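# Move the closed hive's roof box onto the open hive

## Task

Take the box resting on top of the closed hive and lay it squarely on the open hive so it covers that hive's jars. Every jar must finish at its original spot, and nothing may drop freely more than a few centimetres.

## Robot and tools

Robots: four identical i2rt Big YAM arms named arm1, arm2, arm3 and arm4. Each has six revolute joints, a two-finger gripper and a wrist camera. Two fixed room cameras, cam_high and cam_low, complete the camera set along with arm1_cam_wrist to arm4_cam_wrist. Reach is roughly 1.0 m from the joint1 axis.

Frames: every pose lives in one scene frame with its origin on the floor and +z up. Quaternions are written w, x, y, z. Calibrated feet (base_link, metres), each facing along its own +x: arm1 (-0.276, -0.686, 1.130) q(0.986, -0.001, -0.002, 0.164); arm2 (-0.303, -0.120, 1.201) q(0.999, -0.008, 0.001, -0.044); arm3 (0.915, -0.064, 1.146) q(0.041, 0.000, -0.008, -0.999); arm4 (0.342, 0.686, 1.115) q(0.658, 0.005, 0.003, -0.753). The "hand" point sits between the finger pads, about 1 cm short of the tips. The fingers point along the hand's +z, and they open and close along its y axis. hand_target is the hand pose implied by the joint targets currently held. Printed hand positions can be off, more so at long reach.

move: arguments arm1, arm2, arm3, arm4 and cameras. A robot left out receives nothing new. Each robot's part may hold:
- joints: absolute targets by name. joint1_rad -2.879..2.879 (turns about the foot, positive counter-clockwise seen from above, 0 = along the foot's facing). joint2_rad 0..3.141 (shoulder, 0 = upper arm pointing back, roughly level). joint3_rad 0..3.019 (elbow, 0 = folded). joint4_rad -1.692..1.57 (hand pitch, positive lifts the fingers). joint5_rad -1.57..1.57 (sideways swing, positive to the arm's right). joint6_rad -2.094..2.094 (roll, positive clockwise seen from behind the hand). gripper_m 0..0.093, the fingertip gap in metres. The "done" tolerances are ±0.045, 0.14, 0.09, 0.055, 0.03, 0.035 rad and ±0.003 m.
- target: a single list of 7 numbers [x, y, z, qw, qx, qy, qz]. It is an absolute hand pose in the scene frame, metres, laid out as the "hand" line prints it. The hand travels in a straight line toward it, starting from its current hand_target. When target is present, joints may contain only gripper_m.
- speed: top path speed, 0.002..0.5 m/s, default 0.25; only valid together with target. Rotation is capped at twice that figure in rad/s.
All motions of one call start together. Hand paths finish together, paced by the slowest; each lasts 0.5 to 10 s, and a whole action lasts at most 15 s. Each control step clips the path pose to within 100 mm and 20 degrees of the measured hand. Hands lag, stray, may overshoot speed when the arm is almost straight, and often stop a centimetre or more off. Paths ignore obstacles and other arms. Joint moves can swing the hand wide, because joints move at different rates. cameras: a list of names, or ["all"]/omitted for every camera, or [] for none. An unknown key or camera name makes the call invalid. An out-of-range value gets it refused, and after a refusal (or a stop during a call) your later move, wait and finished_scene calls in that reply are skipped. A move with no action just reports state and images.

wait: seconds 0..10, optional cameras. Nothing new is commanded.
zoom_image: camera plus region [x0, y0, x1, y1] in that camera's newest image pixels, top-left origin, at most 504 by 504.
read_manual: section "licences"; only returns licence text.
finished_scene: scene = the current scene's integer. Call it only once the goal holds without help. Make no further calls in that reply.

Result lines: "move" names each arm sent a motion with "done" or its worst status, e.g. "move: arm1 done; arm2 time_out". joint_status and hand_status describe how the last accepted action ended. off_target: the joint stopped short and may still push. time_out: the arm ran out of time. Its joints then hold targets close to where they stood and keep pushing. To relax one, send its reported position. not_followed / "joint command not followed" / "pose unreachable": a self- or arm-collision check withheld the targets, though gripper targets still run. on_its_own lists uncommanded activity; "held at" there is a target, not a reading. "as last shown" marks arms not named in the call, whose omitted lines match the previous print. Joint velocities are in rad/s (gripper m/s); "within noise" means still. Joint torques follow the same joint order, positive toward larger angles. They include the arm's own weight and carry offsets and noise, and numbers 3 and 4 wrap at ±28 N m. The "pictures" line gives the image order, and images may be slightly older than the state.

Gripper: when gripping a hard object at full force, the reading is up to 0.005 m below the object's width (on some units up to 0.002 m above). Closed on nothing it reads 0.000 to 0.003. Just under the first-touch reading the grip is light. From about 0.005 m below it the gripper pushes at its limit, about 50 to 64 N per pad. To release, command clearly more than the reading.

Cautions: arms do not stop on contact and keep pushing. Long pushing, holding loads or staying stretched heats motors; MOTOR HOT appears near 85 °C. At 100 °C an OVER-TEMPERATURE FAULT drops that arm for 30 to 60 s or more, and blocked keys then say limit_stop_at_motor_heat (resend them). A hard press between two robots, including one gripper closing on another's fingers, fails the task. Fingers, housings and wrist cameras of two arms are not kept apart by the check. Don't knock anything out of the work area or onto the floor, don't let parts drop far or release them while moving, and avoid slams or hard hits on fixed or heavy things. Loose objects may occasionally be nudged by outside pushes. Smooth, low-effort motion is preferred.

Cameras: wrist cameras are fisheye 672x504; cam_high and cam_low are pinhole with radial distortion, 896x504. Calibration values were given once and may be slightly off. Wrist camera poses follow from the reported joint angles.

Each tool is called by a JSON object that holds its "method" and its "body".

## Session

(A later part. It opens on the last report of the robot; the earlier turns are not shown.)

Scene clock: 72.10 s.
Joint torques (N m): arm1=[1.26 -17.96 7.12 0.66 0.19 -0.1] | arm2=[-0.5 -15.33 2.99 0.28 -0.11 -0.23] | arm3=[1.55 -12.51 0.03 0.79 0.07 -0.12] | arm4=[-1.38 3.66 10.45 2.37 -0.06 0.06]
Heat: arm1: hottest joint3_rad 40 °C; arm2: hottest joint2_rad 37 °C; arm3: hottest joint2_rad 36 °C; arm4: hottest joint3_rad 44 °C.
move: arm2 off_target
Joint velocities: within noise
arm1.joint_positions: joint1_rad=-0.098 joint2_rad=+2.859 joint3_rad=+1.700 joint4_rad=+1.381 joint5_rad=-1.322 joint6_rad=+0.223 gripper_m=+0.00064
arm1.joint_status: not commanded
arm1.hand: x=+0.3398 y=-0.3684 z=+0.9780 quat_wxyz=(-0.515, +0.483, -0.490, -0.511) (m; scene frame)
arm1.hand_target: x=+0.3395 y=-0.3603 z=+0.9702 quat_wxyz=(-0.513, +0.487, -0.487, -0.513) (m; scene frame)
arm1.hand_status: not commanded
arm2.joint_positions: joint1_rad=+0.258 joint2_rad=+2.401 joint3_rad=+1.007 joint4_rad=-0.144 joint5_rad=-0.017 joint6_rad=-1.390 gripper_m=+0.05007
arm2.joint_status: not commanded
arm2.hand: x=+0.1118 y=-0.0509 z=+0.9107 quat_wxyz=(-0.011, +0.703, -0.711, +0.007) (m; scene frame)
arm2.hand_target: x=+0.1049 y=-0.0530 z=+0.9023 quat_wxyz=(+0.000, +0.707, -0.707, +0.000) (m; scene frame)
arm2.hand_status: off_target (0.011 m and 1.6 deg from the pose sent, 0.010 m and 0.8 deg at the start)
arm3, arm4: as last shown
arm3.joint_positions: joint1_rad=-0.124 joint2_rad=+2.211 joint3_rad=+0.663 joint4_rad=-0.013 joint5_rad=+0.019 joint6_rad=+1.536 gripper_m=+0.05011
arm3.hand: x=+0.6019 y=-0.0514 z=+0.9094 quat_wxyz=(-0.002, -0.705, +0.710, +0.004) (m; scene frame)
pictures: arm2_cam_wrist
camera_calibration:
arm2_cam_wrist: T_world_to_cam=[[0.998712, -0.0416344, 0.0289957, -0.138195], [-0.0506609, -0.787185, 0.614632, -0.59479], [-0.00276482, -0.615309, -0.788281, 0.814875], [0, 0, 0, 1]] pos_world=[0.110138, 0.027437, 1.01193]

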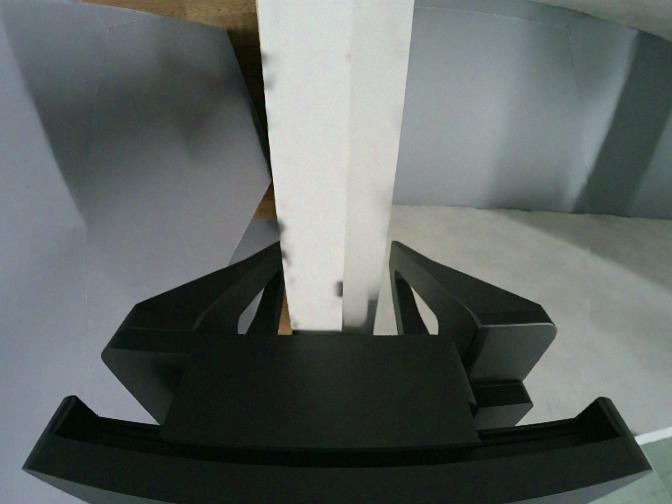

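{"method": "move", "body": {"arm2": {"joints":{"gripper_m":0.034}}, "arm3": {"joints":{"gripper_m":0.034}}, "cameras": []}}

{"method": "move", "body": {"arm2": {"joints":{"gripper_m":0.026}}, "arm3": {"joints":{"gripper_m":0.026}}, "cameras": ["arm2_cam_wrist","arm3_cam_wrist"]}}

{"method": "move", "body": {"arm2": {"joints":{"gripper_m":0.0205}}, "arm3": {"joints":{"gripper_m":0.0205}}, "cameras": ["arm2_cam_wrist","arm3_cam_wrist"]}}

Scene clock: 75.50 s.
Joint torques (N m): arm1=[1.26 -17.9 7.15 0.66 0.19 -0.09] | arm2=[-0.38 -15.27 3.02 0.25 -0.11 -0.26] | arm3=[1.55 -12.51 0.03 0.79 0.07 -0.12] | arm4=[-0.79 3.31 10.62 2.13 -0.04 0.02]
Heat: arm1: hottest joint3_rad 40 °C; arm2: hottest joint2_rad 37 °C; arm3: hottest joint2_rad 36 °C; arm4: hottest joint3_rad 44 °C.
move: arm2 done; arm3 done
Joint velocities: within noise
arm1: as last shown
arm2.joint_positions: joint1_rad=+0.258 joint2_rad=+2.401 joint3_rad=+1.007 joint4_rad=-0.145 joint5_rad=-0.017 joint6_rad=-1.390 gripper_m=+0.03415
arm2.joint_status: all done
arm2.hand: x=+0.1116 y=-0.0509 z=+0.9107 quat_wxyz=(-0.011, +0.703, -0.711, +0.007) (m; scene frame)
arm2.hand_target: x=+0.1049 y=-0.0530 z=+0.9023 quat_wxyz=(+0.000, +0.707, -0.707, +0.000) (m; scene frame)
arm2.hand_status: not commanded
arm3.joint_positions: joint1_rad=-0.124 joint2_rad=+2.211 joint3_rad=+0.663 joint4_rad=-0.013 joint5_rad=+0.019 joint6_rad=+1.536 gripper_m=+0.03421
arm3.joint_status: all done
arm3.hand: x=+0.6019 y=-0.0514 z=+0.9094 quat_wxyz=(-0.002, -0.705, +0.710, +0.004) (m; scene frame)
arm3.hand_target: x=+0.6071 y=-0.0530 z=+0.9052 quat_wxyz=(+0.000, -0.707, +0.707, +0.000) (m; scene frame)
arm3.hand_status: not commanded
arm4.joint_positions: joint1_rad=+0.337 joint2_rad=+0.580 joint3_rad=+1.357 joint4_rad=-1.358 joint5_rad=+0.031 joint6_rad=-0.490 gripper_m=+0.09396
arm4.joint_status: not commanded
arm4.hand: x=+0.3795 y=+0.4625 z=+1.6399 quat_wxyz=(-0.273, -0.382, -0.795, +0.384) (m; scene frame)
arm4.hand_target: x=+0.3789 y=+0.4651 z=+1.6508 quat_wxyz=(-0.280, -0.380, -0.789, +0.393) (m; scene frame)
arm4.hand_status: not commanded
pictures: none
No camera images: "cameras" was empty.

Scene clock: 75.97 s.
Joint torques (N m): arm1=[1.32 -17.85 7.12 0.68 0.18 -0.09] | arm2=[-0.5 -15.15 3 0.27 -0.11 -0.24] | arm3=[1.49 -12.51 0.13 0.59 0.1 -0.12] | arm4=[-0.91 2.78 10.52 2.18 -0.01 0.03]
Heat: arm1: hottest joint3_rad 40 °C; arm2: hottest joint2_rad 37 °C; arm3: hottest joint2_rad 36 °C; arm4: hottest joint3_rad 44 °C.
move: arm2 done; arm3 done
Joint velocities: within noise
arm1, arm4: as last shown
arm2.joint_positions: joint1_rad=+0.258 joint2_rad=+2.401 joint3_rad=+1.007 joint4_rad=-0.145 joint5_rad=-0.017 joint6_rad=-1.390 gripper_m=+0.02614
arm2.joint_status: all done
arm2.hand: x=+0.1116 y=-0.0510 z=+0.9107 quat_wxyz=(-0.011, +0.703, -0.711, +0.007) (m; scene frame)
arm2.hand_target: x=+0.1048 y=-0.0530 z=+0.9023 quat_wxyz=(+0.000, +0.707, -0.707, +0.000) (m; scene frame)
arm2.hand_status: not commanded
arm3.joint_positions: joint1_rad=-0.124 joint2_rad=+2.211 joint3_rad=+0.663 joint4_rad=-0.007 joint5_rad=+0.018 joint6_rad=+1.536 gripper_m=+0.02620
arm3.joint_status: all done
arm3.hand: x=+0.6004 y=-0.0515 z=+0.9094 quat_wxyz=(-0.004, -0.705, +0.710, +0.006) (m; scene frame)
arm3.hand_target: x=+0.6070 y=-0.0530 z=+0.9052 quat_wxyz=(+0.000, -0.707, +0.707, +0.000) (m; scene frame)
arm3.hand_status: not commanded
pictures: arm2_cam_wrist, arm3_cam_wrist
camera_calibration:
arm2_cam_wrist: T_world_to_cam=[[0.998742, -0.0416599, 0.0279249, -0.13692], [-0.0500211, -0.787042, 0.614868, -0.59519], [-0.00363726, -0.615491, -0.788136, 0.814767], [0, 0, 0, 1]] pos_world=[0.109939, 0.0273373, 1.01193]
arm3_cam_wrist: T_world_to_cam=[[0.999733, -0.0023379, -0.023003, -0.57881], [0.0115025, -0.812739, 0.582514, -0.575077], [-0.0200573, -0.582623, -0.812495, 0.846927], [0, 0, 0, 1]] pos_world=[0.602257, 0.0246986, 1.0098]

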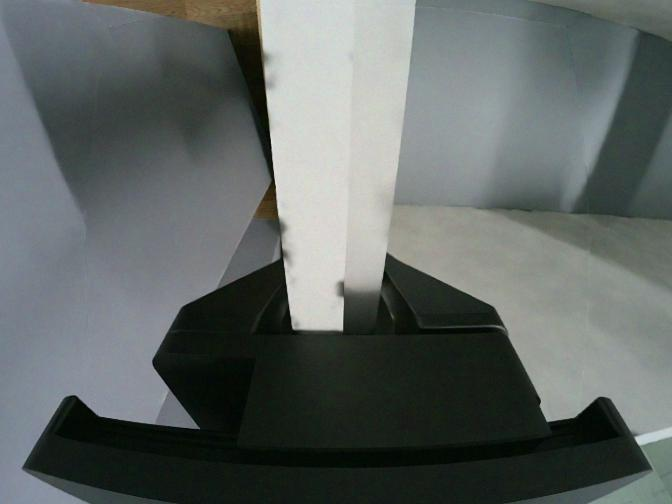

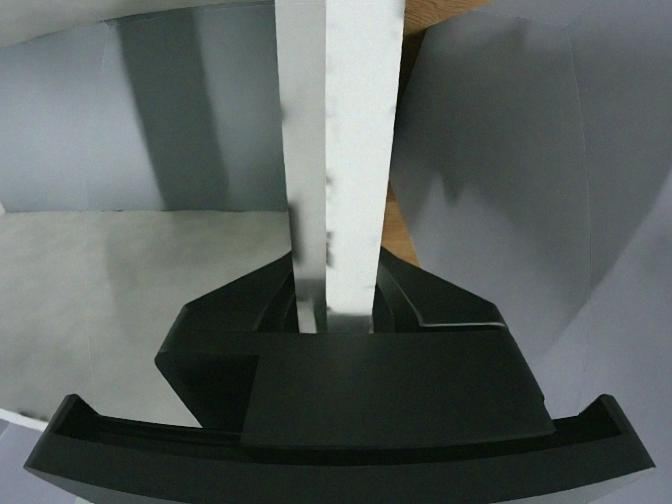

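Scene clock: 76.37 s.
Joint torques (N m): arm1=[1.26 -17.9 7.12 0.66 0.18 -0.09] | arm2=[-0.32 -15.21 2.96 0.31 -0.13 -0.23] | arm3=[1.49 -12.57 0.03 0.55 0.12 -0.19] | arm4=[-1.73 3.43 10.5 2.44 -0.03 0.04]
Heat: arm1: hottest joint3_rad 40 °C; arm2: hottest joint2_rad 37 °C; arm3: hottest joint2_rad 36 °C; arm4: hottest joint3_rad 44 °C.
move: arm2 done; arm3 done
Joint velocities: within noise
arm1, arm4: as last shown
arm2.joint_positions: joint1_rad=+0.258 joint2_rad=+2.401 joint3_rad=+1.008 joint4_rad=-0.145 joint5_rad=-0.017 joint6_rad=-1.390 gripper_m=+0.02078
arm2.joint_status: all done
arm2.hand: x=+0.1123 y=-0.0508 z=+0.9108 quat_wxyz=(-0.011, +0.703, -0.711, +0.007) (m; scene frame)
arm2.hand_target: x=+0.1049 y=-0.0530 z=+0.9023 quat_wxyz=(+0.000, +0.707, -0.707, +0.000) (m; scene frame)
arm2.hand_status: not commanded
arm3.joint_positions: joint1_rad=-0.124 joint2_rad=+2.211 joint3_rad=+0.664 joint4_rad=-0.006 joint5_rad=+0.018 joint6_rad=+1.539 gripper_m=+0.02104
arm3.joint_status: all done
arm3.hand: x=+0.5998 y=-0.0515 z=+0.9094 quat_wxyz=(-0.005, -0.704, +0.710, +0.006) (m; scene frame)
arm3.hand_target: x=+0.6071 y=-0.0530 z=+0.9052 quat_wxyz=(+0.000, -0.707, +0.707, +0.000) (m; scene frame)
arm3.hand_status: not commanded
pictures: arm2_cam_wrist, arm3_cam_wrist
camera_calibration:
arm2_cam_wrist: T_world_to_cam=[[0.998712, -0.0416344, 0.0289957, -0.138594], [-0.0506609, -0.787185, 0.614632, -0.594752], [-0.00276482, -0.615309, -0.788281, 0.815017], [0, 0, 0, 1]] pos_world=[0.110538, 0.027537, 1.01203]
arm3_cam_wrist: T_world_to_cam=[[0.999688, -0.00467928, -0.0245221, -0.576793], [0.010491, -0.81259, 0.582741, -0.574696], [-0.0226532, -0.582817, -0.812288, 0.848278], [0, 0, 0, 1]] pos_world=[0.601858, 0.0246992, 1.0098]

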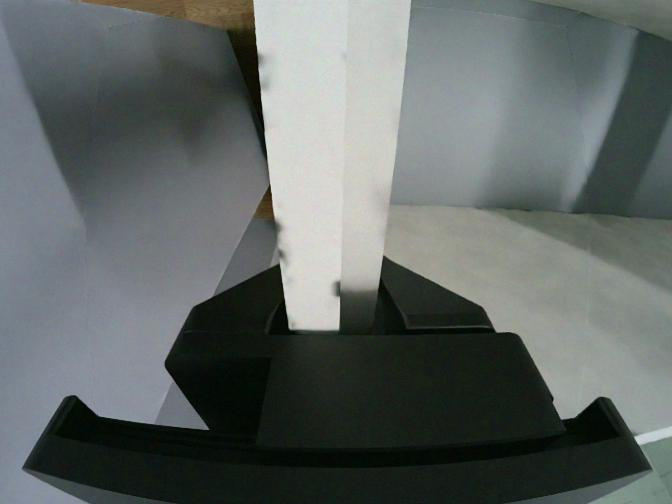

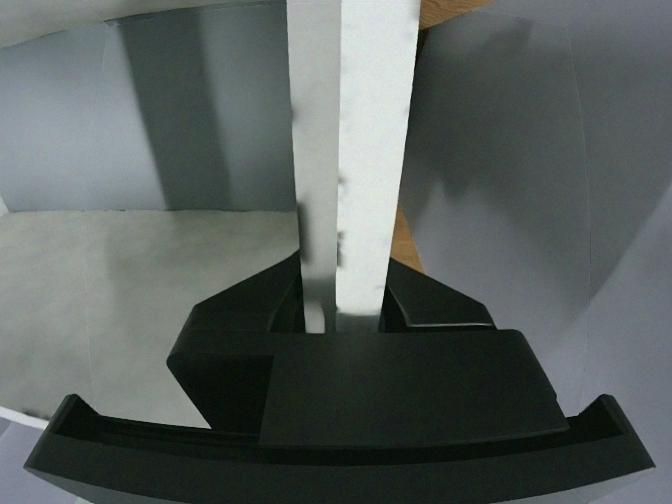

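{"method": "move", "body": {"arm2": {"joints":{"gripper_m":0.016}}, "arm3": {"joints":{"gripper_m":0.016}}, "cameras": []}}

{"method": "move", "body": {"arm2": {"joints":{"gripper_m":0.009}}, "arm3": {"joints":{"gripper_m":0.009}}, "cameras": ["arm1_cam_wrist"]}}

{"method": "zoom_image", "body": {"camera": "arm1_cam_wrist", "region": [120, 110, 580, 350]}}

Scene clock: 78.23 s.
Joint torques (N m): arm1=[1.26 -17.9 7.12 0.66 0.18 -0.1] | arm2=[-0.26 -15.09 2.91 0.27 -0.14 -0.26] | arm3=[1.55 -12.63 0.03 0.54 0.12 -0.2] | arm4=[-1.38 3.25 10.56 2.09 -0.04 0]
Heat: arm1: hottest joint3_rad 40 °C; arm2: hottest joint2_rad 37 °C; arm3: hottest joint2_rad 36 °C; arm4: hottest joint3_rad 44 °C.
move: arm2 off_target; arm3 off_target
Joint velocities: within noise
arm1, arm4: as last shown
arm2.joint_positions: joint1_rad=+0.258 joint2_rad=+2.401 joint3_rad=+1.008 joint4_rad=-0.145 joint5_rad=-0.017 joint6_rad=-1.388 gripper_m=+0.01953
arm2.joint_status: gripper_m off_target (ended at +0.01955, target +0.01600)
arm2.hand: x=+0.1123 y=-0.0508 z=+0.9108 quat_wxyz=(-0.011, +0.703, -0.711, +0.007) (m; scene frame)
arm2.hand_target: x=+0.1049 y=-0.0530 z=+0.9023 quat_wxyz=(+0.000, +0.707, -0.707, +0.000) (m; scene frame)
arm2.hand_status: not commanded
arm3.joint_positions: joint1_rad=-0.124 joint2_rad=+2.211 joint3_rad=+0.664 joint4_rad=-0.006 joint5_rad=+0.018 joint6_rad=+1.544 gripper_m=+0.02013
arm3.joint_status: gripper_m off_target (ended at +0.02014, target +0.01600)
arm3.hand: x=+0.5998 y=-0.0515 z=+0.9094 quat_wxyz=(-0.005, -0.702, +0.712, +0.006) (m; scene frame)
arm3.hand_target: x=+0.6071 y=-0.0530 z=+0.9052 quat_wxyz=(+0.000, -0.707, +0.707, +0.000) (m; scene frame)
arm3.hand_status: not commanded
pictures: none
No camera images: "cameras" was empty.

Scene clock: 78.63 s.
Joint torques (N m): arm1=[1.26 -17.96 7.12 0.66 0.19 -0.09] | arm2=[-0.38 -15.5 2.99 0.24 -0.14 -0.27] | arm3=[1.55 -12.57 0.05 0.55 0.12 -0.2] | arm4=[-1.67 3.6 10.5 2.3 -0.08 0.01]
Heat: arm1: hottest joint3_rad 40 °C; arm2: hottest joint2_rad 37 °C; arm3: hottest joint2_rad 36 °C; arm4: hottest joint3_rad 44 °C.
move: arm2 off_target; arm3 off_target
Joint velocities: within noise
arm1, arm4: as last shown
arm2.joint_positions: joint1_rad=+0.258 joint2_rad=+2.401 joint3_rad=+1.008 joint4_rad=-0.145 joint5_rad=-0.017 joint6_rad=-1.388 gripper_m=+0.01951
arm2.joint_status: gripper_m off_target (ended at +0.01951, target +0.00900)
arm2.hand: x=+0.1123 y=-0.0508 z=+0.9108 quat_wxyz=(-0.011, +0.703, -0.711, +0.007) (m; scene frame)
arm2.hand_target: x=+0.1049 y=-0.0530 z=+0.9023 quat_wxyz=(+0.000, +0.707, -0.707, +0.000) (m; scene frame)
arm2.hand_status: not commanded
arm3.joint_positions: joint1_rad=-0.124 joint2_rad=+2.211 joint3_rad=+0.664 joint4_rad=-0.006 joint5_rad=+0.018 joint6_rad=+1.544 gripper_m=+0.02012
arm3.joint_status: gripper_m off_target (ended at +0.02012, target +0.00900)
arm3.hand: x=+0.5998 y=-0.0515 z=+0.9094 quat_wxyz=(-0.005, -0.702, +0.712, +0.006) (m; scene frame)
arm3.hand_target: x=+0.6071 y=-0.0530 z=+0.9052 quat_wxyz=(+0.000, -0.707, +0.707, +0.000) (m; scene frame)
arm3.hand_status: not commanded
pictures: arm1_cam_wrist
camera_calibration:
arm1_cam_wrist: T_world_to_cam=[[0.999846, -0.0175238, -0.00115341, -0.345751], [-0.0108186, -0.562874, -0.826472, 0.604849], [0.0138337, 0.826357, -0.562977, 0.973231], [0, 0, 0, 1]] pos_world=[0.338778, -0.46984, 1.0474]

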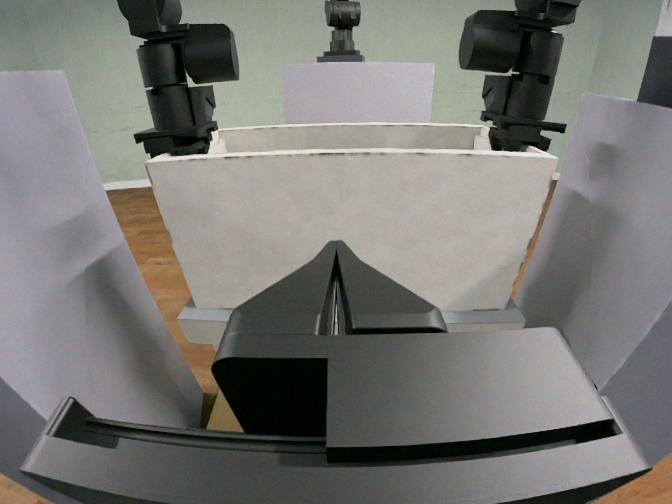

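Scaled by 1.096 from the camera's 672x504 image, which has a finer 960x720 frame.

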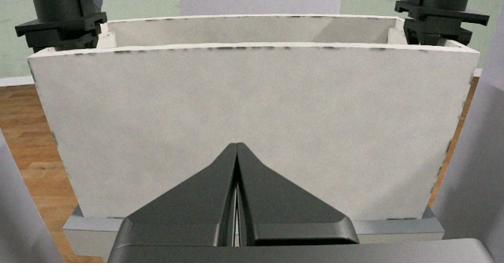

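{"method": "move", "body": {"arm2": {"target":[0.108,-0.051,0.945,0,-0.7071,0.7071,0],"speed":0.04}, "arm3": {"target":[0.603,-0.051,0.945,0,-0.7071,0.7071,0],"speed":0.04}, "cameras": []}}

{"method": "move", "body": {"arm2": {"target":[0.108,-0.051,0.975,0,-0.7071,0.7071,0],"speed":0.04}, "arm3": {"target":[0.603,-0.051,0.975,0,-0.7071,0.7071,0],"speed":0.04}, "cameras": ["arm1_cam_wrist"]}}

Scene clock: 83.17 s.
Joint torques (N m): arm1=[1.26 -17.9 7.1 0.66 0.18 -0.09] | arm2=[-0.15 -21.83 0.84 -1.25 -0.88 -0.24] | arm3=[1.2 -19.96 -1.69 -0.87 0.51 -0.23] | arm4=[-1.26 3.6 10.51 2.18 -0.03 0]
Heat: arm1: hottest joint3_rad 40 °C; arm2: hottest joint2_rad 38 °C; arm3: hottest joint2_rad 36 °C; arm4: hottest joint3_rad 45 °C.
move: arm2 off_target; arm3 off_target
Joint velocities: within noise
arm1, arm4: as last shown
arm2.joint_positions: joint1_rad=+0.258 joint2_rad=+2.363 joint3_rad=+0.996 joint4_rad=-0.185 joint5_rad=+0.000 joint6_rad=-1.388 gripper_m=+0.01949
arm2.joint_status: not commanded
arm2.hand: x=+0.1110 y=-0.0538 z=+0.9250 quat_wxyz=(-0.001, +0.703, -0.711, +0.010) (m; scene frame)
arm2.hand_target: x=+0.1080 y=-0.0511 z=+0.9438 quat_wxyz=(+0.000, +0.707, -0.707, +0.000) (m; scene frame)
arm2.hand_status: off_target (0.020 m and 1.3 deg from the pose sent, 0.035 m and 1.7 deg at the start)
arm3.joint_positions: joint1_rad=-0.124 joint2_rad=+2.161 joint3_rad=+0.660 joint4_rad=-0.079 joint5_rad=+0.009 joint6_rad=+1.544 gripper_m=+0.02001
arm3.joint_status: not commanded
arm3.hand: x=+0.6022 y=-0.0529 z=+0.9238 quat_wxyz=(+0.001, -0.702, +0.712, -0.007) (m; scene frame)
arm3.hand_target: x=+0.6033 y=-0.0511 z=+0.9429 quat_wxyz=(+0.000, -0.707, +0.707, +0.000) (m; scene frame)
arm3.hand_status: off_target (0.021 m and 1.1 deg from the pose sent, 0.036 m and 1.3 deg at the start)
pictures: none
No camera images: "cameras" was empty.

Scene clock: 84.60 s.
Joint torques (N m): arm1=[1.32 -17.9 7.12 0.66 0.18 -0.1] | arm2=[-0.5 -21.36 1.36 -1.4 -0.87 -0.25] | arm3=[1.38 -19.31 -0.23 -1.13 0.51 -0.22] | arm4=[-1.26 3.02 10.41 2.26 -0.06 0.01]
Heat: arm1: hottest joint3_rad 40 °C; arm2: hottest joint2_rad 38 °C; arm3: hottest joint2_rad 36 °C; arm4: hottest joint3_rad 45 °C.
move: arm2 off_target; arm3 off_target
Joint velocities: within noise
arm1, arm4: as last shown
arm2.joint_positions: joint1_rad=+0.258 joint2_rad=+2.280 joint3_rad=+0.967 joint4_rad=-0.236 joint5_rad=+0.000 joint6_rad=-1.388 gripper_m=+0.01949
arm2.joint_status: not commanded
arm2.hand: x=+0.1127 y=-0.0530 z=+0.9550 quat_wxyz=(-0.002, +0.703, -0.711, +0.011) (m; scene frame)
arm2.hand_target: x=+0.1081 y=-0.0511 z=+0.9737 quat_wxyz=(+0.000, +0.707, -0.707, +0.000) (m; scene frame)
arm2.hand_status: off_target (0.021 m and 1.4 deg from the pose sent, 0.050 m and 1.3 deg at the start)
arm3.joint_positions: joint1_rad=-0.124 joint2_rad=+2.052 joint3_rad=+0.632 joint4_rad=-0.162 joint5_rad=+0.009 joint6_rad=+1.544 gripper_m=+0.02001
arm3.joint_status: not commanded
arm3.hand: x=+0.6041 y=-0.0525 z=+0.9546 quat_wxyz=(+0.002, -0.702, +0.712, -0.008) (m; scene frame)
arm3.hand_target: x=+0.6033 y=-0.0511 z=+0.9730 quat_wxyz=(+0.000, -0.707, +0.707, +0.000) (m; scene frame)
arm3.hand_status: off_target (0.020 m and 1.2 deg from the pose sent, 0.051 m and 1.1 deg at the start)
pictures: arm1_cam_wrist
camera_calibration:
arm1_cam_wrist: T_world_to_cam=[[0.999846, -0.0175238, -0.00115341, -0.345751], [-0.0108186, -0.562874, -0.826472, 0.604849], [0.0138337, 0.826357, -0.562977, 0.973231], [0, 0, 0, 1]] pos_world=[0.338778, -0.46984, 1.0474]

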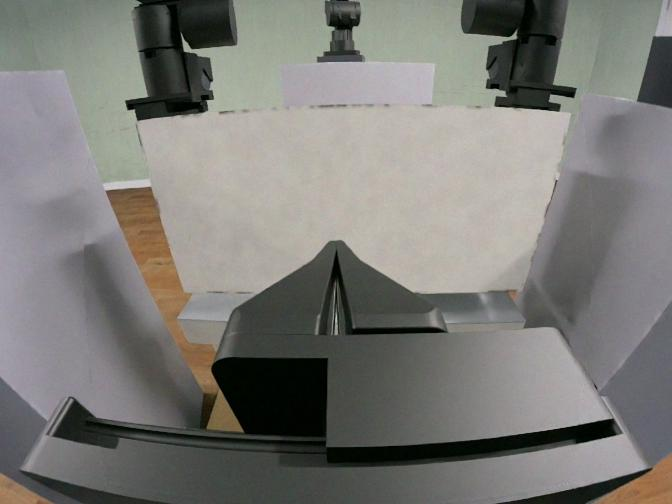

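{"method": "move", "body": {"arm2": {"target":[0.105,-0.051,1.06,0,-0.7071,0.7071,0],"speed":0.07}, "arm3": {"target":[0.602,-0.051,1.06,0,-0.7071,0.7071,0],"speed":0.07}, "cameras": []}}

{"method": "move", "body": {"arm2": {"target":[0.105,-0.051,1.15,0,-0.7071,0.7071,0],"speed":0.07}, "arm3": {"target":[0.602,-0.051,1.15,0,-0.7071,0.7071,0],"speed":0.07}}}

{"method": "zoom_image", "body": {"camera": "arm1_cam_wrist", "region": [120, 110, 580, 350]}}

Scene clock: 88.60 s.
Joint torques (N m): arm1=[1.32 -17.9 7.1 0.68 0.18 -0.1] | arm2=[-0.79 -20.6 3.19 -1.73 -0.89 -0.26] | arm3=[1.73 -17.44 3.28 -1.44 0.51 -0.17] | arm4=[-1.14 3.43 10.39 2.14 -0.08 0.01]
Heat: arm1: hottest joint3_rad 40 °C; arm2: hottest joint2_rad 38 °C; arm3: hottest joint2_rad 37 °C; arm4: hottest joint3_rad 45 °C.
move: arm2 off_target; arm3 off_target
Joint velocities: within noise
arm1.joint_positions: joint1_rad=-0.098 joint2_rad=+2.859 joint3_rad=+1.700 joint4_rad=+1.381 joint5_rad=-1.322 joint6_rad=+0.223 gripper_m=+0.00064
arm1.joint_status: not commanded
arm1.hand: x=+0.3398 y=-0.3684 z=+0.9780 quat_wxyz=(-0.515, +0.483, -0.490, -0.511) (m; scene frame)
arm1.hand_target: x=+0.3395 y=-0.3603 z=+0.9702 quat_wxyz=(-0.513, +0.487, -0.487, -0.513) (m; scene frame)
arm1.hand_status: not commanded
arm2.joint_positions: joint1_rad=+0.258 joint2_rad=+2.048 joint3_rad=+0.911 joint4_rad=-0.411 joint5_rad=+0.000 joint6_rad=-1.388 gripper_m=+0.01949
arm2.joint_status: not commanded
arm2.hand: x=+0.1126 y=-0.0518 z=+1.0401 quat_wxyz=(-0.003, +0.703, -0.711, +0.011) (m; scene frame)
arm2.hand_target: x=+0.1052 y=-0.0510 z=+1.0585 quat_wxyz=(+0.000, +0.707, -0.707, +0.000) (m; scene frame)
arm2.hand_status: off_target (0.021 m and 1.5 deg from the pose sent, 0.105 m and 1.4 deg at the start)
arm3.joint_positions: joint1_rad=-0.124 joint2_rad=+1.755 joint3_rad=+0.613 joint4_rad=-0.438 joint5_rad=+0.009 joint6_rad=+1.544 gripper_m=+0.02001
arm3.joint_status: not commanded
arm3.hand: x=+0.6014 y=-0.0509 z=+1.0404 quat_wxyz=(+0.001, -0.702, +0.712, -0.007) (m; scene frame)
arm3.hand_target: x=+0.6019 y=-0.0510 z=+1.0581 quat_wxyz=(+0.000, -0.707, +0.707, +0.000) (m; scene frame)
arm3.hand_status: off_target (0.020 m and 1.2 deg from the pose sent, 0.105 m and 1.2 deg at the start)
arm4: as last shown
pictures: none
No camera images: "cameras" was empty.

Scene clock: 90.57 s.
Joint torques (N m): arm1=[1.26 -17.9 7.12 0.66 0.19 -0.09] | arm2=[-0.85 -19.49 6.24 -2.59 -0.94 -0.29] | arm3=[2.08 -15.27 7.6 -2.37 0.5 -0.14] | arm4=[-1.32 3.66 10.3 2.22 -0.06 0]
Heat: arm1: hottest joint3_rad 40 °C; arm2: hottest joint2_rad 38 °C; arm3: hottest joint2_rad 37 °C; arm4: hottest joint3_rad 45 °C.
move: arm2 off_target; arm3 off_target
Joint velocities: within noise
arm1: as last shown
arm2.joint_positions: joint1_rad=+0.258 joint2_rad=+1.827 joint3_rad=+0.909 joint4_rad=-0.627 joint5_rad=+0.001 joint6_rad=-1.388 gripper_m=+0.01949
arm2.joint_status: not commanded
arm2.hand: x=+0.1125 y=-0.0506 z=+1.1271 quat_wxyz=(-0.003, +0.703, -0.711, +0.012) (m; scene frame)
arm2.hand_target: x=+0.1052 y=-0.0509 z=+1.1484 quat_wxyz=(-0.001, +0.707, -0.707, +0.000) (m; scene frame)
arm2.hand_status: off_target (0.024 m and 1.6 deg from the pose sent, 0.110 m and 1.5 deg at the start)
arm3.joint_positions: joint1_rad=-0.124 joint2_rad=+1.493 joint3_rad=+0.652 joint4_rad=-0.737 joint5_rad=+0.009 joint6_rad=+1.545 gripper_m=+0.02001
arm3.joint_status: not commanded
arm3.hand: x=+0.6025 y=-0.0495 z=+1.1263 quat_wxyz=(+0.000, -0.701, +0.713, -0.006) (m; scene frame)
arm3.hand_target: x=+0.6019 y=-0.0509 z=+1.1479 quat_wxyz=(+0.000, -0.707, +0.707, +0.000) (m; scene frame)
arm3.hand_status: off_target (0.024 m and 1.1 deg from the pose sent, 0.110 m and 1.2 deg at the start)
arm4.joint_positions: joint1_rad=+0.337 joint2_rad=+0.580 joint3_rad=+1.357 joint4_rad=-1.358 joint5_rad=+0.031 joint6_rad=-0.490 gripper_m=+0.09396
arm4.joint_status: not commanded
arm4.hand: x=+0.3795 y=+0.4625 z=+1.6399 quat_wxyz=(-0.273, -0.382, -0.795, +0.384) (m; scene frame)
arm4.hand_target: x=+0.3789 y=+0.4651 z=+1.6508 quat_wxyz=(-0.280, -0.380, -0.789, +0.393) (m; scene frame)
arm4.hand_status: not commanded
pictures: arm1_cam_wrist, arm2_cam_wrist, arm3_cam_wrist, arm4_cam_wrist, cam_high, cam_low
camera_calibration:
arm1_cam_wrist: T_world_to_cam=[[0.999846, -0.0175238, -0.00115341, -0.345751], [-0.0108186, -0.562874, -0.826472, 0.604849], [0.0138337, 0.826357, -0.562977, 0.973231], [0, 0, 0, 1]] pos_world=[0.338778, -0.46984, 1.0474]
arm2_cam_wrist: T_world_to_cam=[[0.998711, -0.0435332, 0.026118, -0.141958], [-0.0502606, -0.775374, 0.629499, -0.743726], [-0.0071529, -0.63, -0.776563, 0.972238], [0, 0, 0, 1]] pos_world=[0.111349, 0.0296631, 1.22689]
arm3_cam_wrist: T_world_to_cam=[[0.999937, -0.0112471, -0.0000447069, -0.602237], [-0.00904869, -0.806834, 0.590708, -0.696418], [-0.00667981, -0.590671, -0.806885, 1.00949], [0, 0, 0, 1]] pos_world=[0.60264, 0.027608, 1.22589]
arm4_cam_wrist: T_world_to_cam=[[-0.811195, -0.420478, 0.406401, -0.165021], [-0.547005, 0.791326, -0.27311, 0.294883], [-0.206759, -0.443848, -0.871923, 1.83841], [0, 0, 0, 1]] pos_world=[0.407546, 0.513237, 1.75055]

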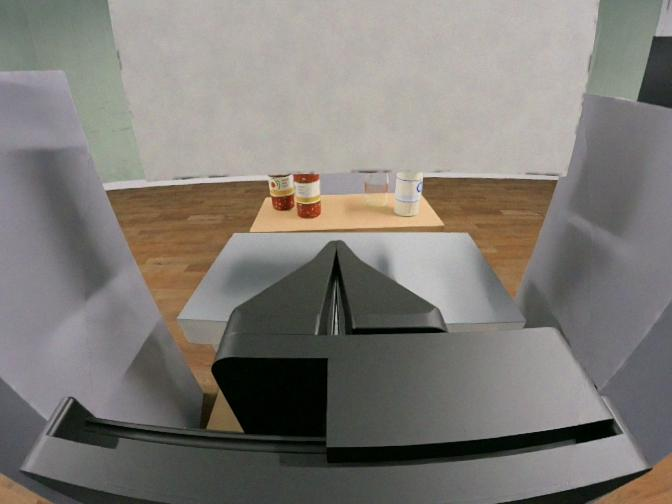

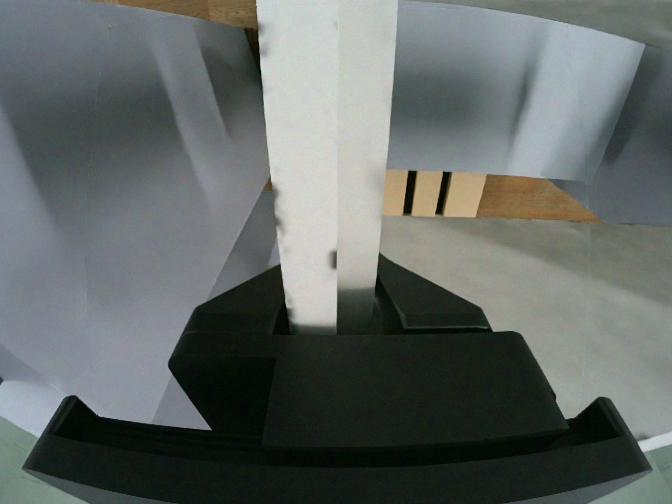

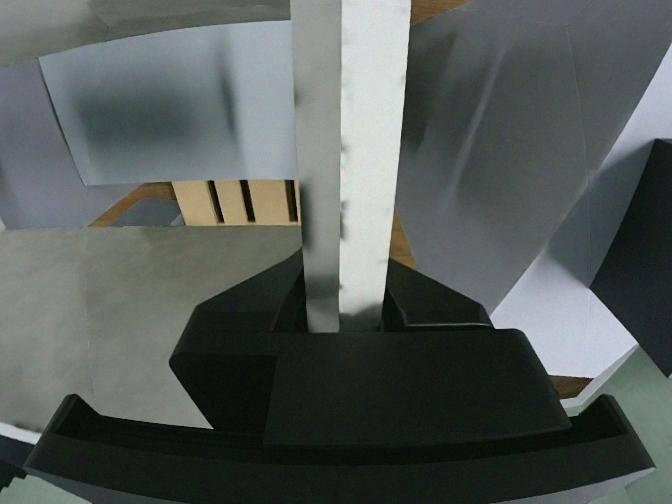

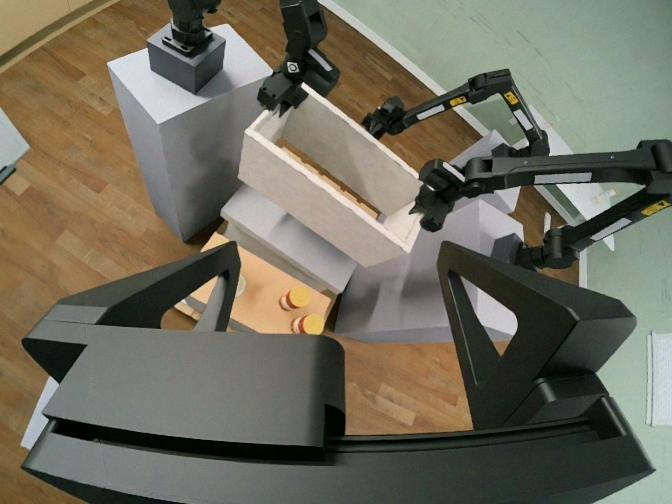

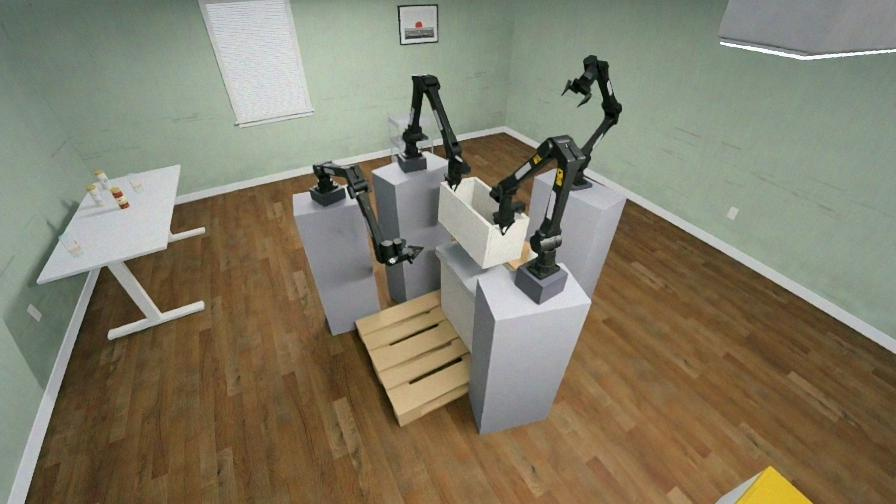

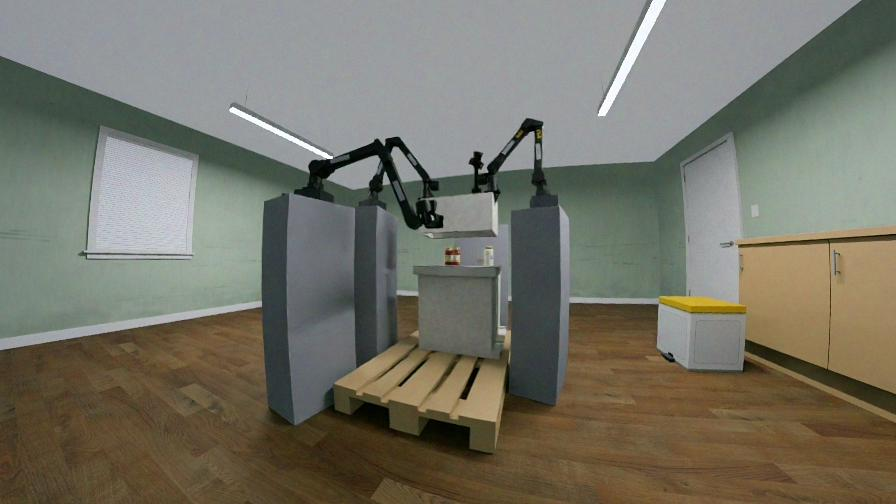

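Scaled by 1.096 from the camera's 672x504 image, which has a finer 960x720 frame.

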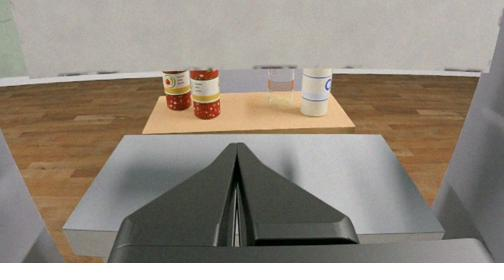

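{"method": "zoom_image", "body": {"camera": "arm1_cam_wrist", "region": [240, 160, 350, 250]}}

{"method": "zoom_image", "body": {"camera": "arm1_cam_wrist", "region": [350, 160, 460, 250]}}

{"method": "zoom_image", "body": {"camera": "arm1_cam_wrist", "region": [100, 130, 260, 250]}}

{"method": "zoom_image", "body": {"camera": "arm1_cam_wrist", "region": [450, 130, 610, 250]}}

Scaled by 4.582 from the camera's 672x504 image, which has a finer 960x720 frame.

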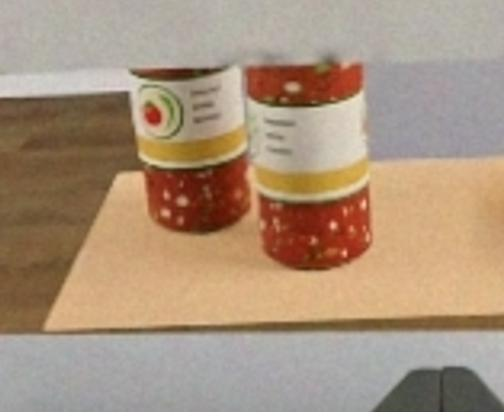

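Scaled by 4.582 from the camera's 672x504 image, which has a finer 960x720 frame.

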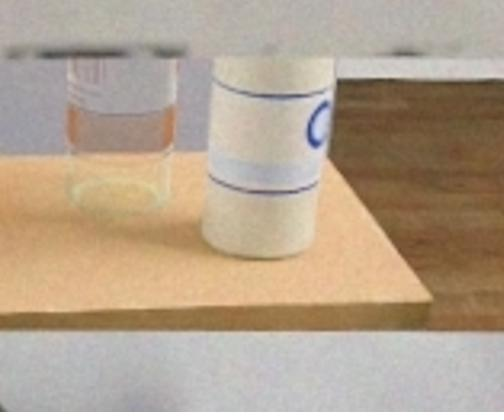

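Scaled by 3.150 from the camera's 672x504 image, which has a finer 960x720 frame.

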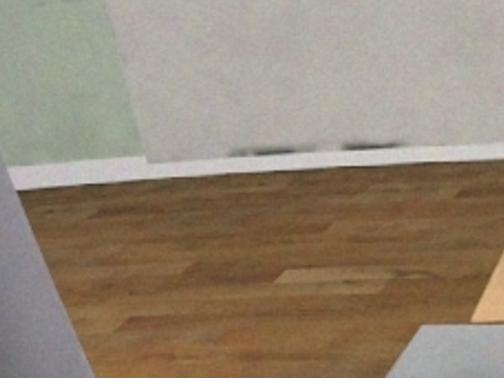

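Scaled by 3.150 from the camera's 672x504 image, which has a finer 960x720 frame.

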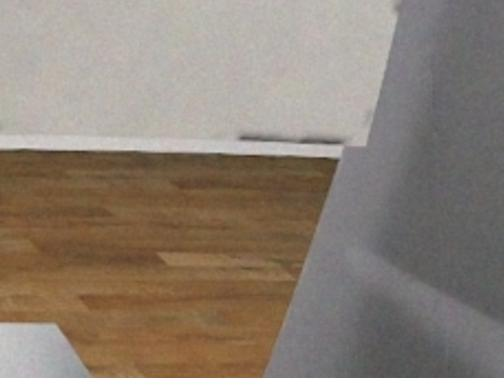

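{"method": "move", "body": {"arm2": {"target":[0.110,0.063,1.15,0,-0.7171,0.697,0],"speed":0.08}, "arm3": {"target":[0.606,0.076,1.15,0,-0.7171,0.697,0],"speed":0.08}}}

Scene clock: 108.20 s.
Joint torques (N m): arm1=[1.2 -17.96 7.13 0.65 0.19 -0.1] | arm2=[1.44 -17.73 7.82 -1.92 -1.13 0.05] | arm3=[-0.62 -12.81 8.9 -1.65 0.85 -0.49] | arm4=[-1.49 3.37 10.5 2.25 -0.05 0.03]
Heat: arm1: hottest joint3_rad 40 °C; arm2: hottest joint2_rad 39 °C; arm3: hottest joint2_rad 36 °C; arm4: hottest joint3_rad 46 °C.
move: arm2 off_target; arm3 off_target
Joint velocities: within noise
arm1, arm4: as last shown
arm2.joint_positions: joint1_rad=+0.474 joint2_rad=+1.858 joint3_rad=+1.009 joint4_rad=-0.689 joint5_rad=+0.008 joint6_rad=-1.202 gripper_m=+0.01949
arm2.joint_status: not commanded
arm2.hand: x=+0.1188 y=+0.0486 z=+1.1372 quat_wxyz=(-0.007, +0.713, -0.701, +0.015) (m; scene frame)
arm2.hand_target: x=+0.1102 y=+0.0626 z=+1.1496 quat_wxyz=(-0.001, +0.717, -0.697, +0.001) (m; scene frame)
arm2.hand_status: off_target (0.021 m and 2.0 deg from the pose sent, 0.116 m and 2.8 deg at the start)
arm3.joint_positions: joint1_rad=-0.477 joint2_rad=+1.508 joint3_rad=+0.711 joint4_rad=-0.762 joint5_rad=-0.001 joint6_rad=+1.168 gripper_m=+0.02001
arm3.joint_status: not commanded
arm3.hand: x=+0.6056 y=+0.0648 z=+1.1350 quat_wxyz=(-0.008, -0.710, +0.704, -0.001) (m; scene frame)
arm3.hand_target: x=+0.6061 y=+0.0757 z=+1.1494 quat_wxyz=(+0.000, -0.717, +0.697, +0.000) (m; scene frame)
arm3.hand_status: off_target (0.019 m and 1.5 deg from the pose sent, 0.128 m and 2.6 deg at the start)
pictures: arm1_cam_wrist, arm2_cam_wrist, arm3_cam_wrist, arm4_cam_wrist, cam_high, cam_low
camera_calibration:
arm1_cam_wrist: T_world_to_cam=[[0.999846, -0.0175238, -0.00115341, -0.345751], [-0.0108186, -0.562874, -0.826472, 0.604849], [0.0138337, 0.826357, -0.562977, 0.973231], [0, 0, 0, 1]] pos_world=[0.338778, -0.46984, 1.0474]
arm2_cam_wrist: T_world_to_cam=[[0.999329, -0.0134759, 0.0340621, -0.154789], [-0.0318977, -0.777318, 0.628298, -0.673675], [0.0180102, -0.628963, -0.777226, 1.0403], [0, 0, 0, 1]] pos_world=[0.114461, 0.128565, 1.23709]
arm3_cam_wrist: T_world_to_cam=[[0.999754, 0.0132769, -0.0177855, -0.58544], [0.0212536, -0.803564, 0.594839, -0.632587], [-0.00639416, -0.595071, -0.803648, 1.08048], [0, 0, 0, 1]] pos_world=[0.605649, 0.142408, 1.2342]
arm4_cam_wrist: T_world_to_cam=[[-0.811195, -0.420478, 0.406401, -0.165021], [-0.547005, 0.791326, -0.27311, 0.294883], [-0.206759, -0.443848, -0.871923, 1.83841], [0, 0, 0, 1]] pos_world=[0.407546, 0.513237, 1.75055]

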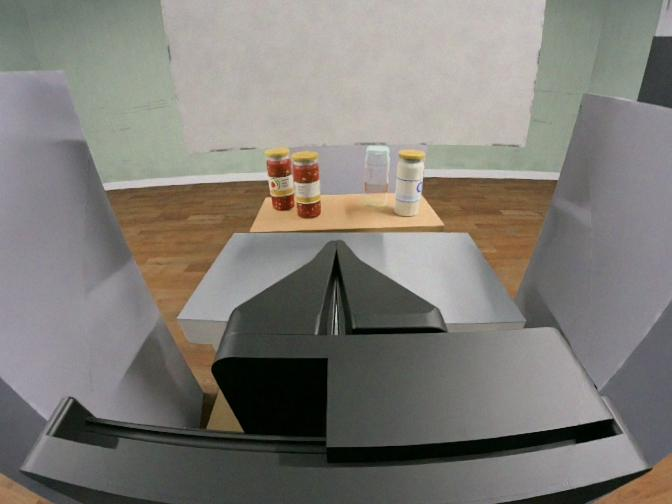

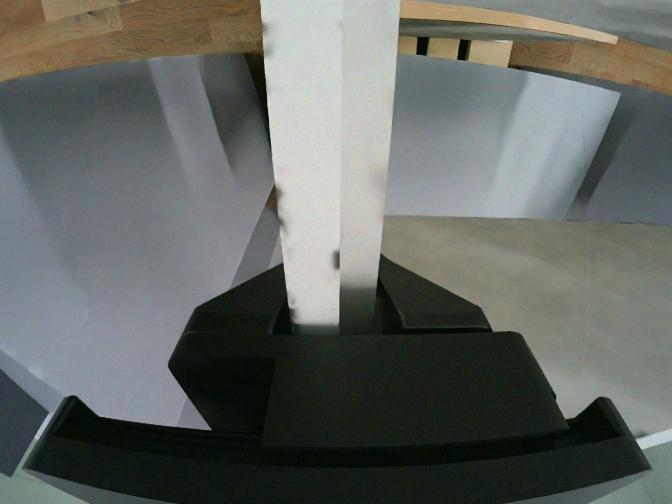

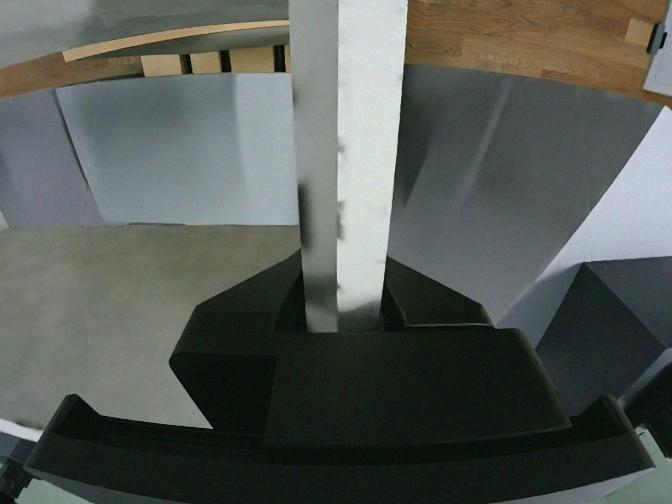

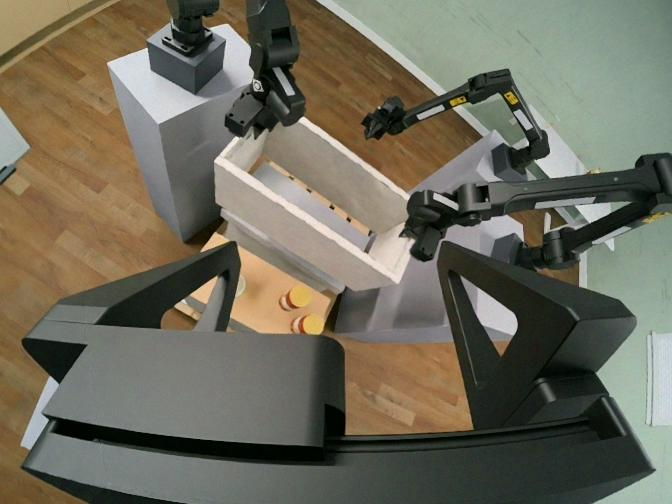

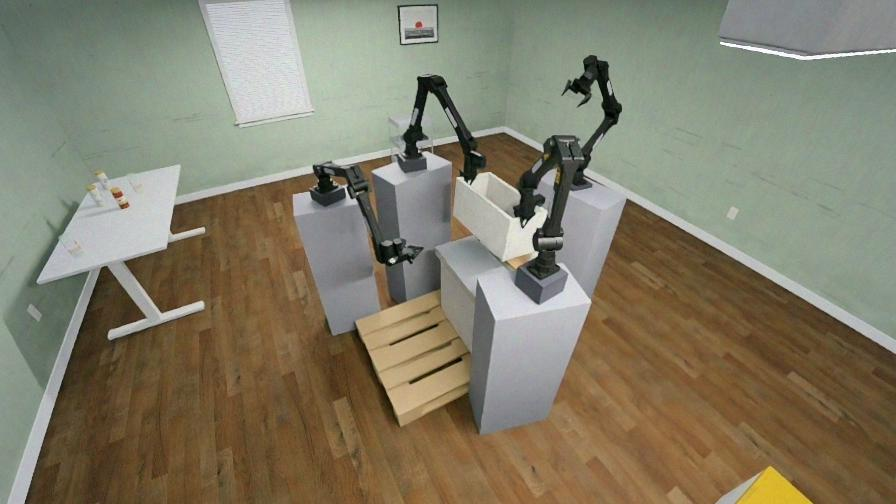

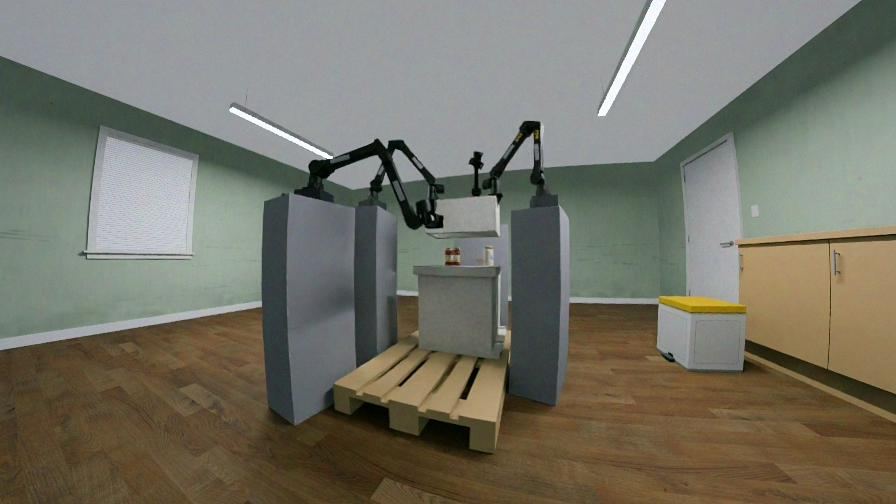

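{"method": "move", "body": {"arm2": {"target":[0.112,0.187,1.15,0,-0.7273,0.687,0],"speed":0.08}, "arm3": {"target":[0.611,0.214,1.15,0,-0.7273,0.687,0],"speed":0.08}, "cameras": ["arm1_cam_wrist","cam_high"]}}

{"method": "zoom_image", "body": {"camera": "arm1_cam_wrist", "region": [170, 80, 290, 250]}}

{"method": "zoom_image", "body": {"camera": "arm1_cam_wrist", "region": [420, 80, 540, 250]}}

Scene clock: 112.53 s.
Joint torques (N m): arm1=[1.2 -17.96 7.13 0.68 0.19 -0.1] | arm2=[2.26 -20.54 9.4 -2.03 -1.55 0.11] | arm3=[-1.73 -16.73 9.94 -1.62 1.3 -0.6] | arm4=[-0.62 3.49 10.48 2.26 -0.05 0.02]
Heat: arm1: hottest joint3_rad 40 °C; arm2: hottest joint2_rad 39 °C; arm3: hottest joint2_rad 37 °C; arm4: hottest joint3_rad 46 °C.
move: arm2 off_target; arm3 off_target
Joint velocities: within noise
arm1, arm4: as last shown
arm2.joint_positions: joint1_rad=+0.684 joint2_rad=+1.982 joint3_rad=+1.204 joint4_rad=-0.773 joint5_rad=+0.020 joint6_rad=-1.016 gripper_m=+0.01948
arm2.joint_status: not commanded
arm2.hand: x=+0.1229 y=+0.1635 z=+1.1301 quat_wxyz=(-0.001, +0.722, -0.692, +0.016) (m; scene frame)
arm2.hand_target: x=+0.1119 y=+0.1861 z=+1.1494 quat_wxyz=(-0.001, +0.727, -0.687, +0.000) (m; scene frame)
arm2.hand_status: off_target (0.033 m and 2.0 deg from the pose sent, 0.139 m and 2.9 deg at the start)
arm3.joint_positions: joint1_rad=-0.781 joint2_rad=+1.673 joint3_rad=+0.903 joint4_rad=-0.803 joint5_rad=-0.014 joint6_rad=+0.834 gripper_m=+0.02001
arm3.joint_status: not commanded
arm3.hand: x=+0.6066 y=+0.1922 z=+1.1276 quat_wxyz=(-0.013, -0.720, +0.693, -0.008) (m; scene frame)
arm3.hand_target: x=+0.6112 y=+0.2132 z=+1.1493 quat_wxyz=(+0.000, -0.726, +0.687, +0.001) (m; scene frame)
arm3.hand_status: off_target (0.032 m and 2.0 deg from the pose sent, 0.150 m and 2.9 deg at the start)
pictures: arm1_cam_wrist, cam_high
camera_calibration:
arm1_cam_wrist: T_world_to_cam=[[0.999846, -0.0175238, -0.00115341, -0.345751], [-0.0108186, -0.562874, -0.826472, 0.604849], [0.0138337, 0.826357, -0.562977, 0.973231], [0, 0, 0, 1]] pos_world=[0.338778, -0.46984, 1.0474]

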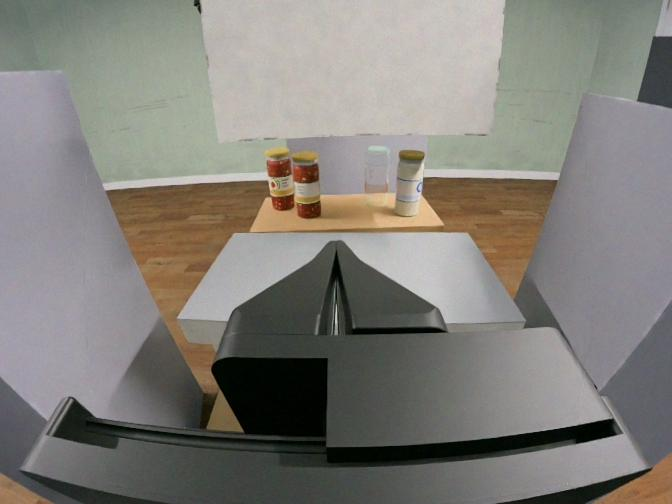

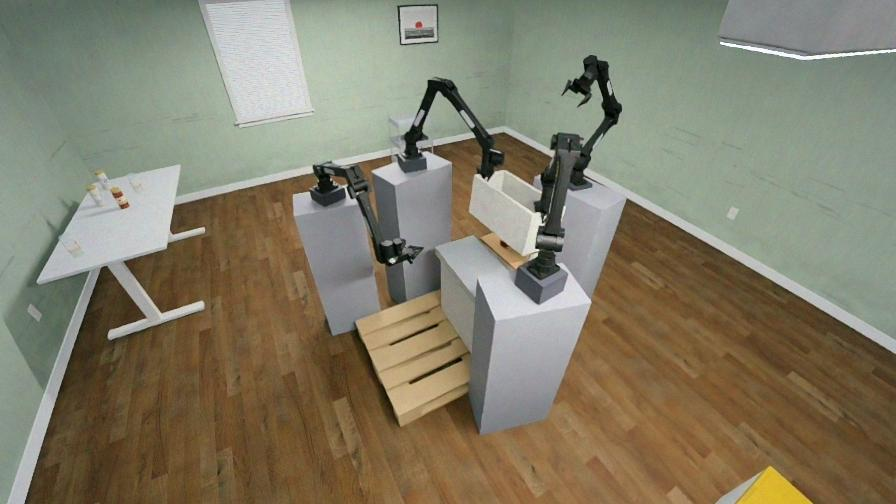

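Scaled by 2.965 from the camera's 672x504 image, which has a finer 960x720 frame.

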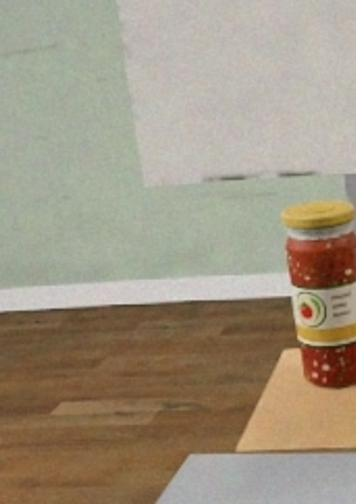

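Scaled by 2.965 from the camera's 672x504 image, which has a finer 960x720 frame.

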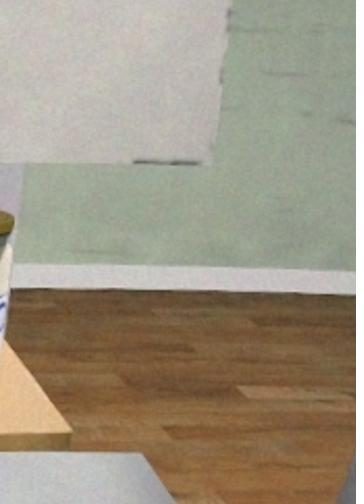

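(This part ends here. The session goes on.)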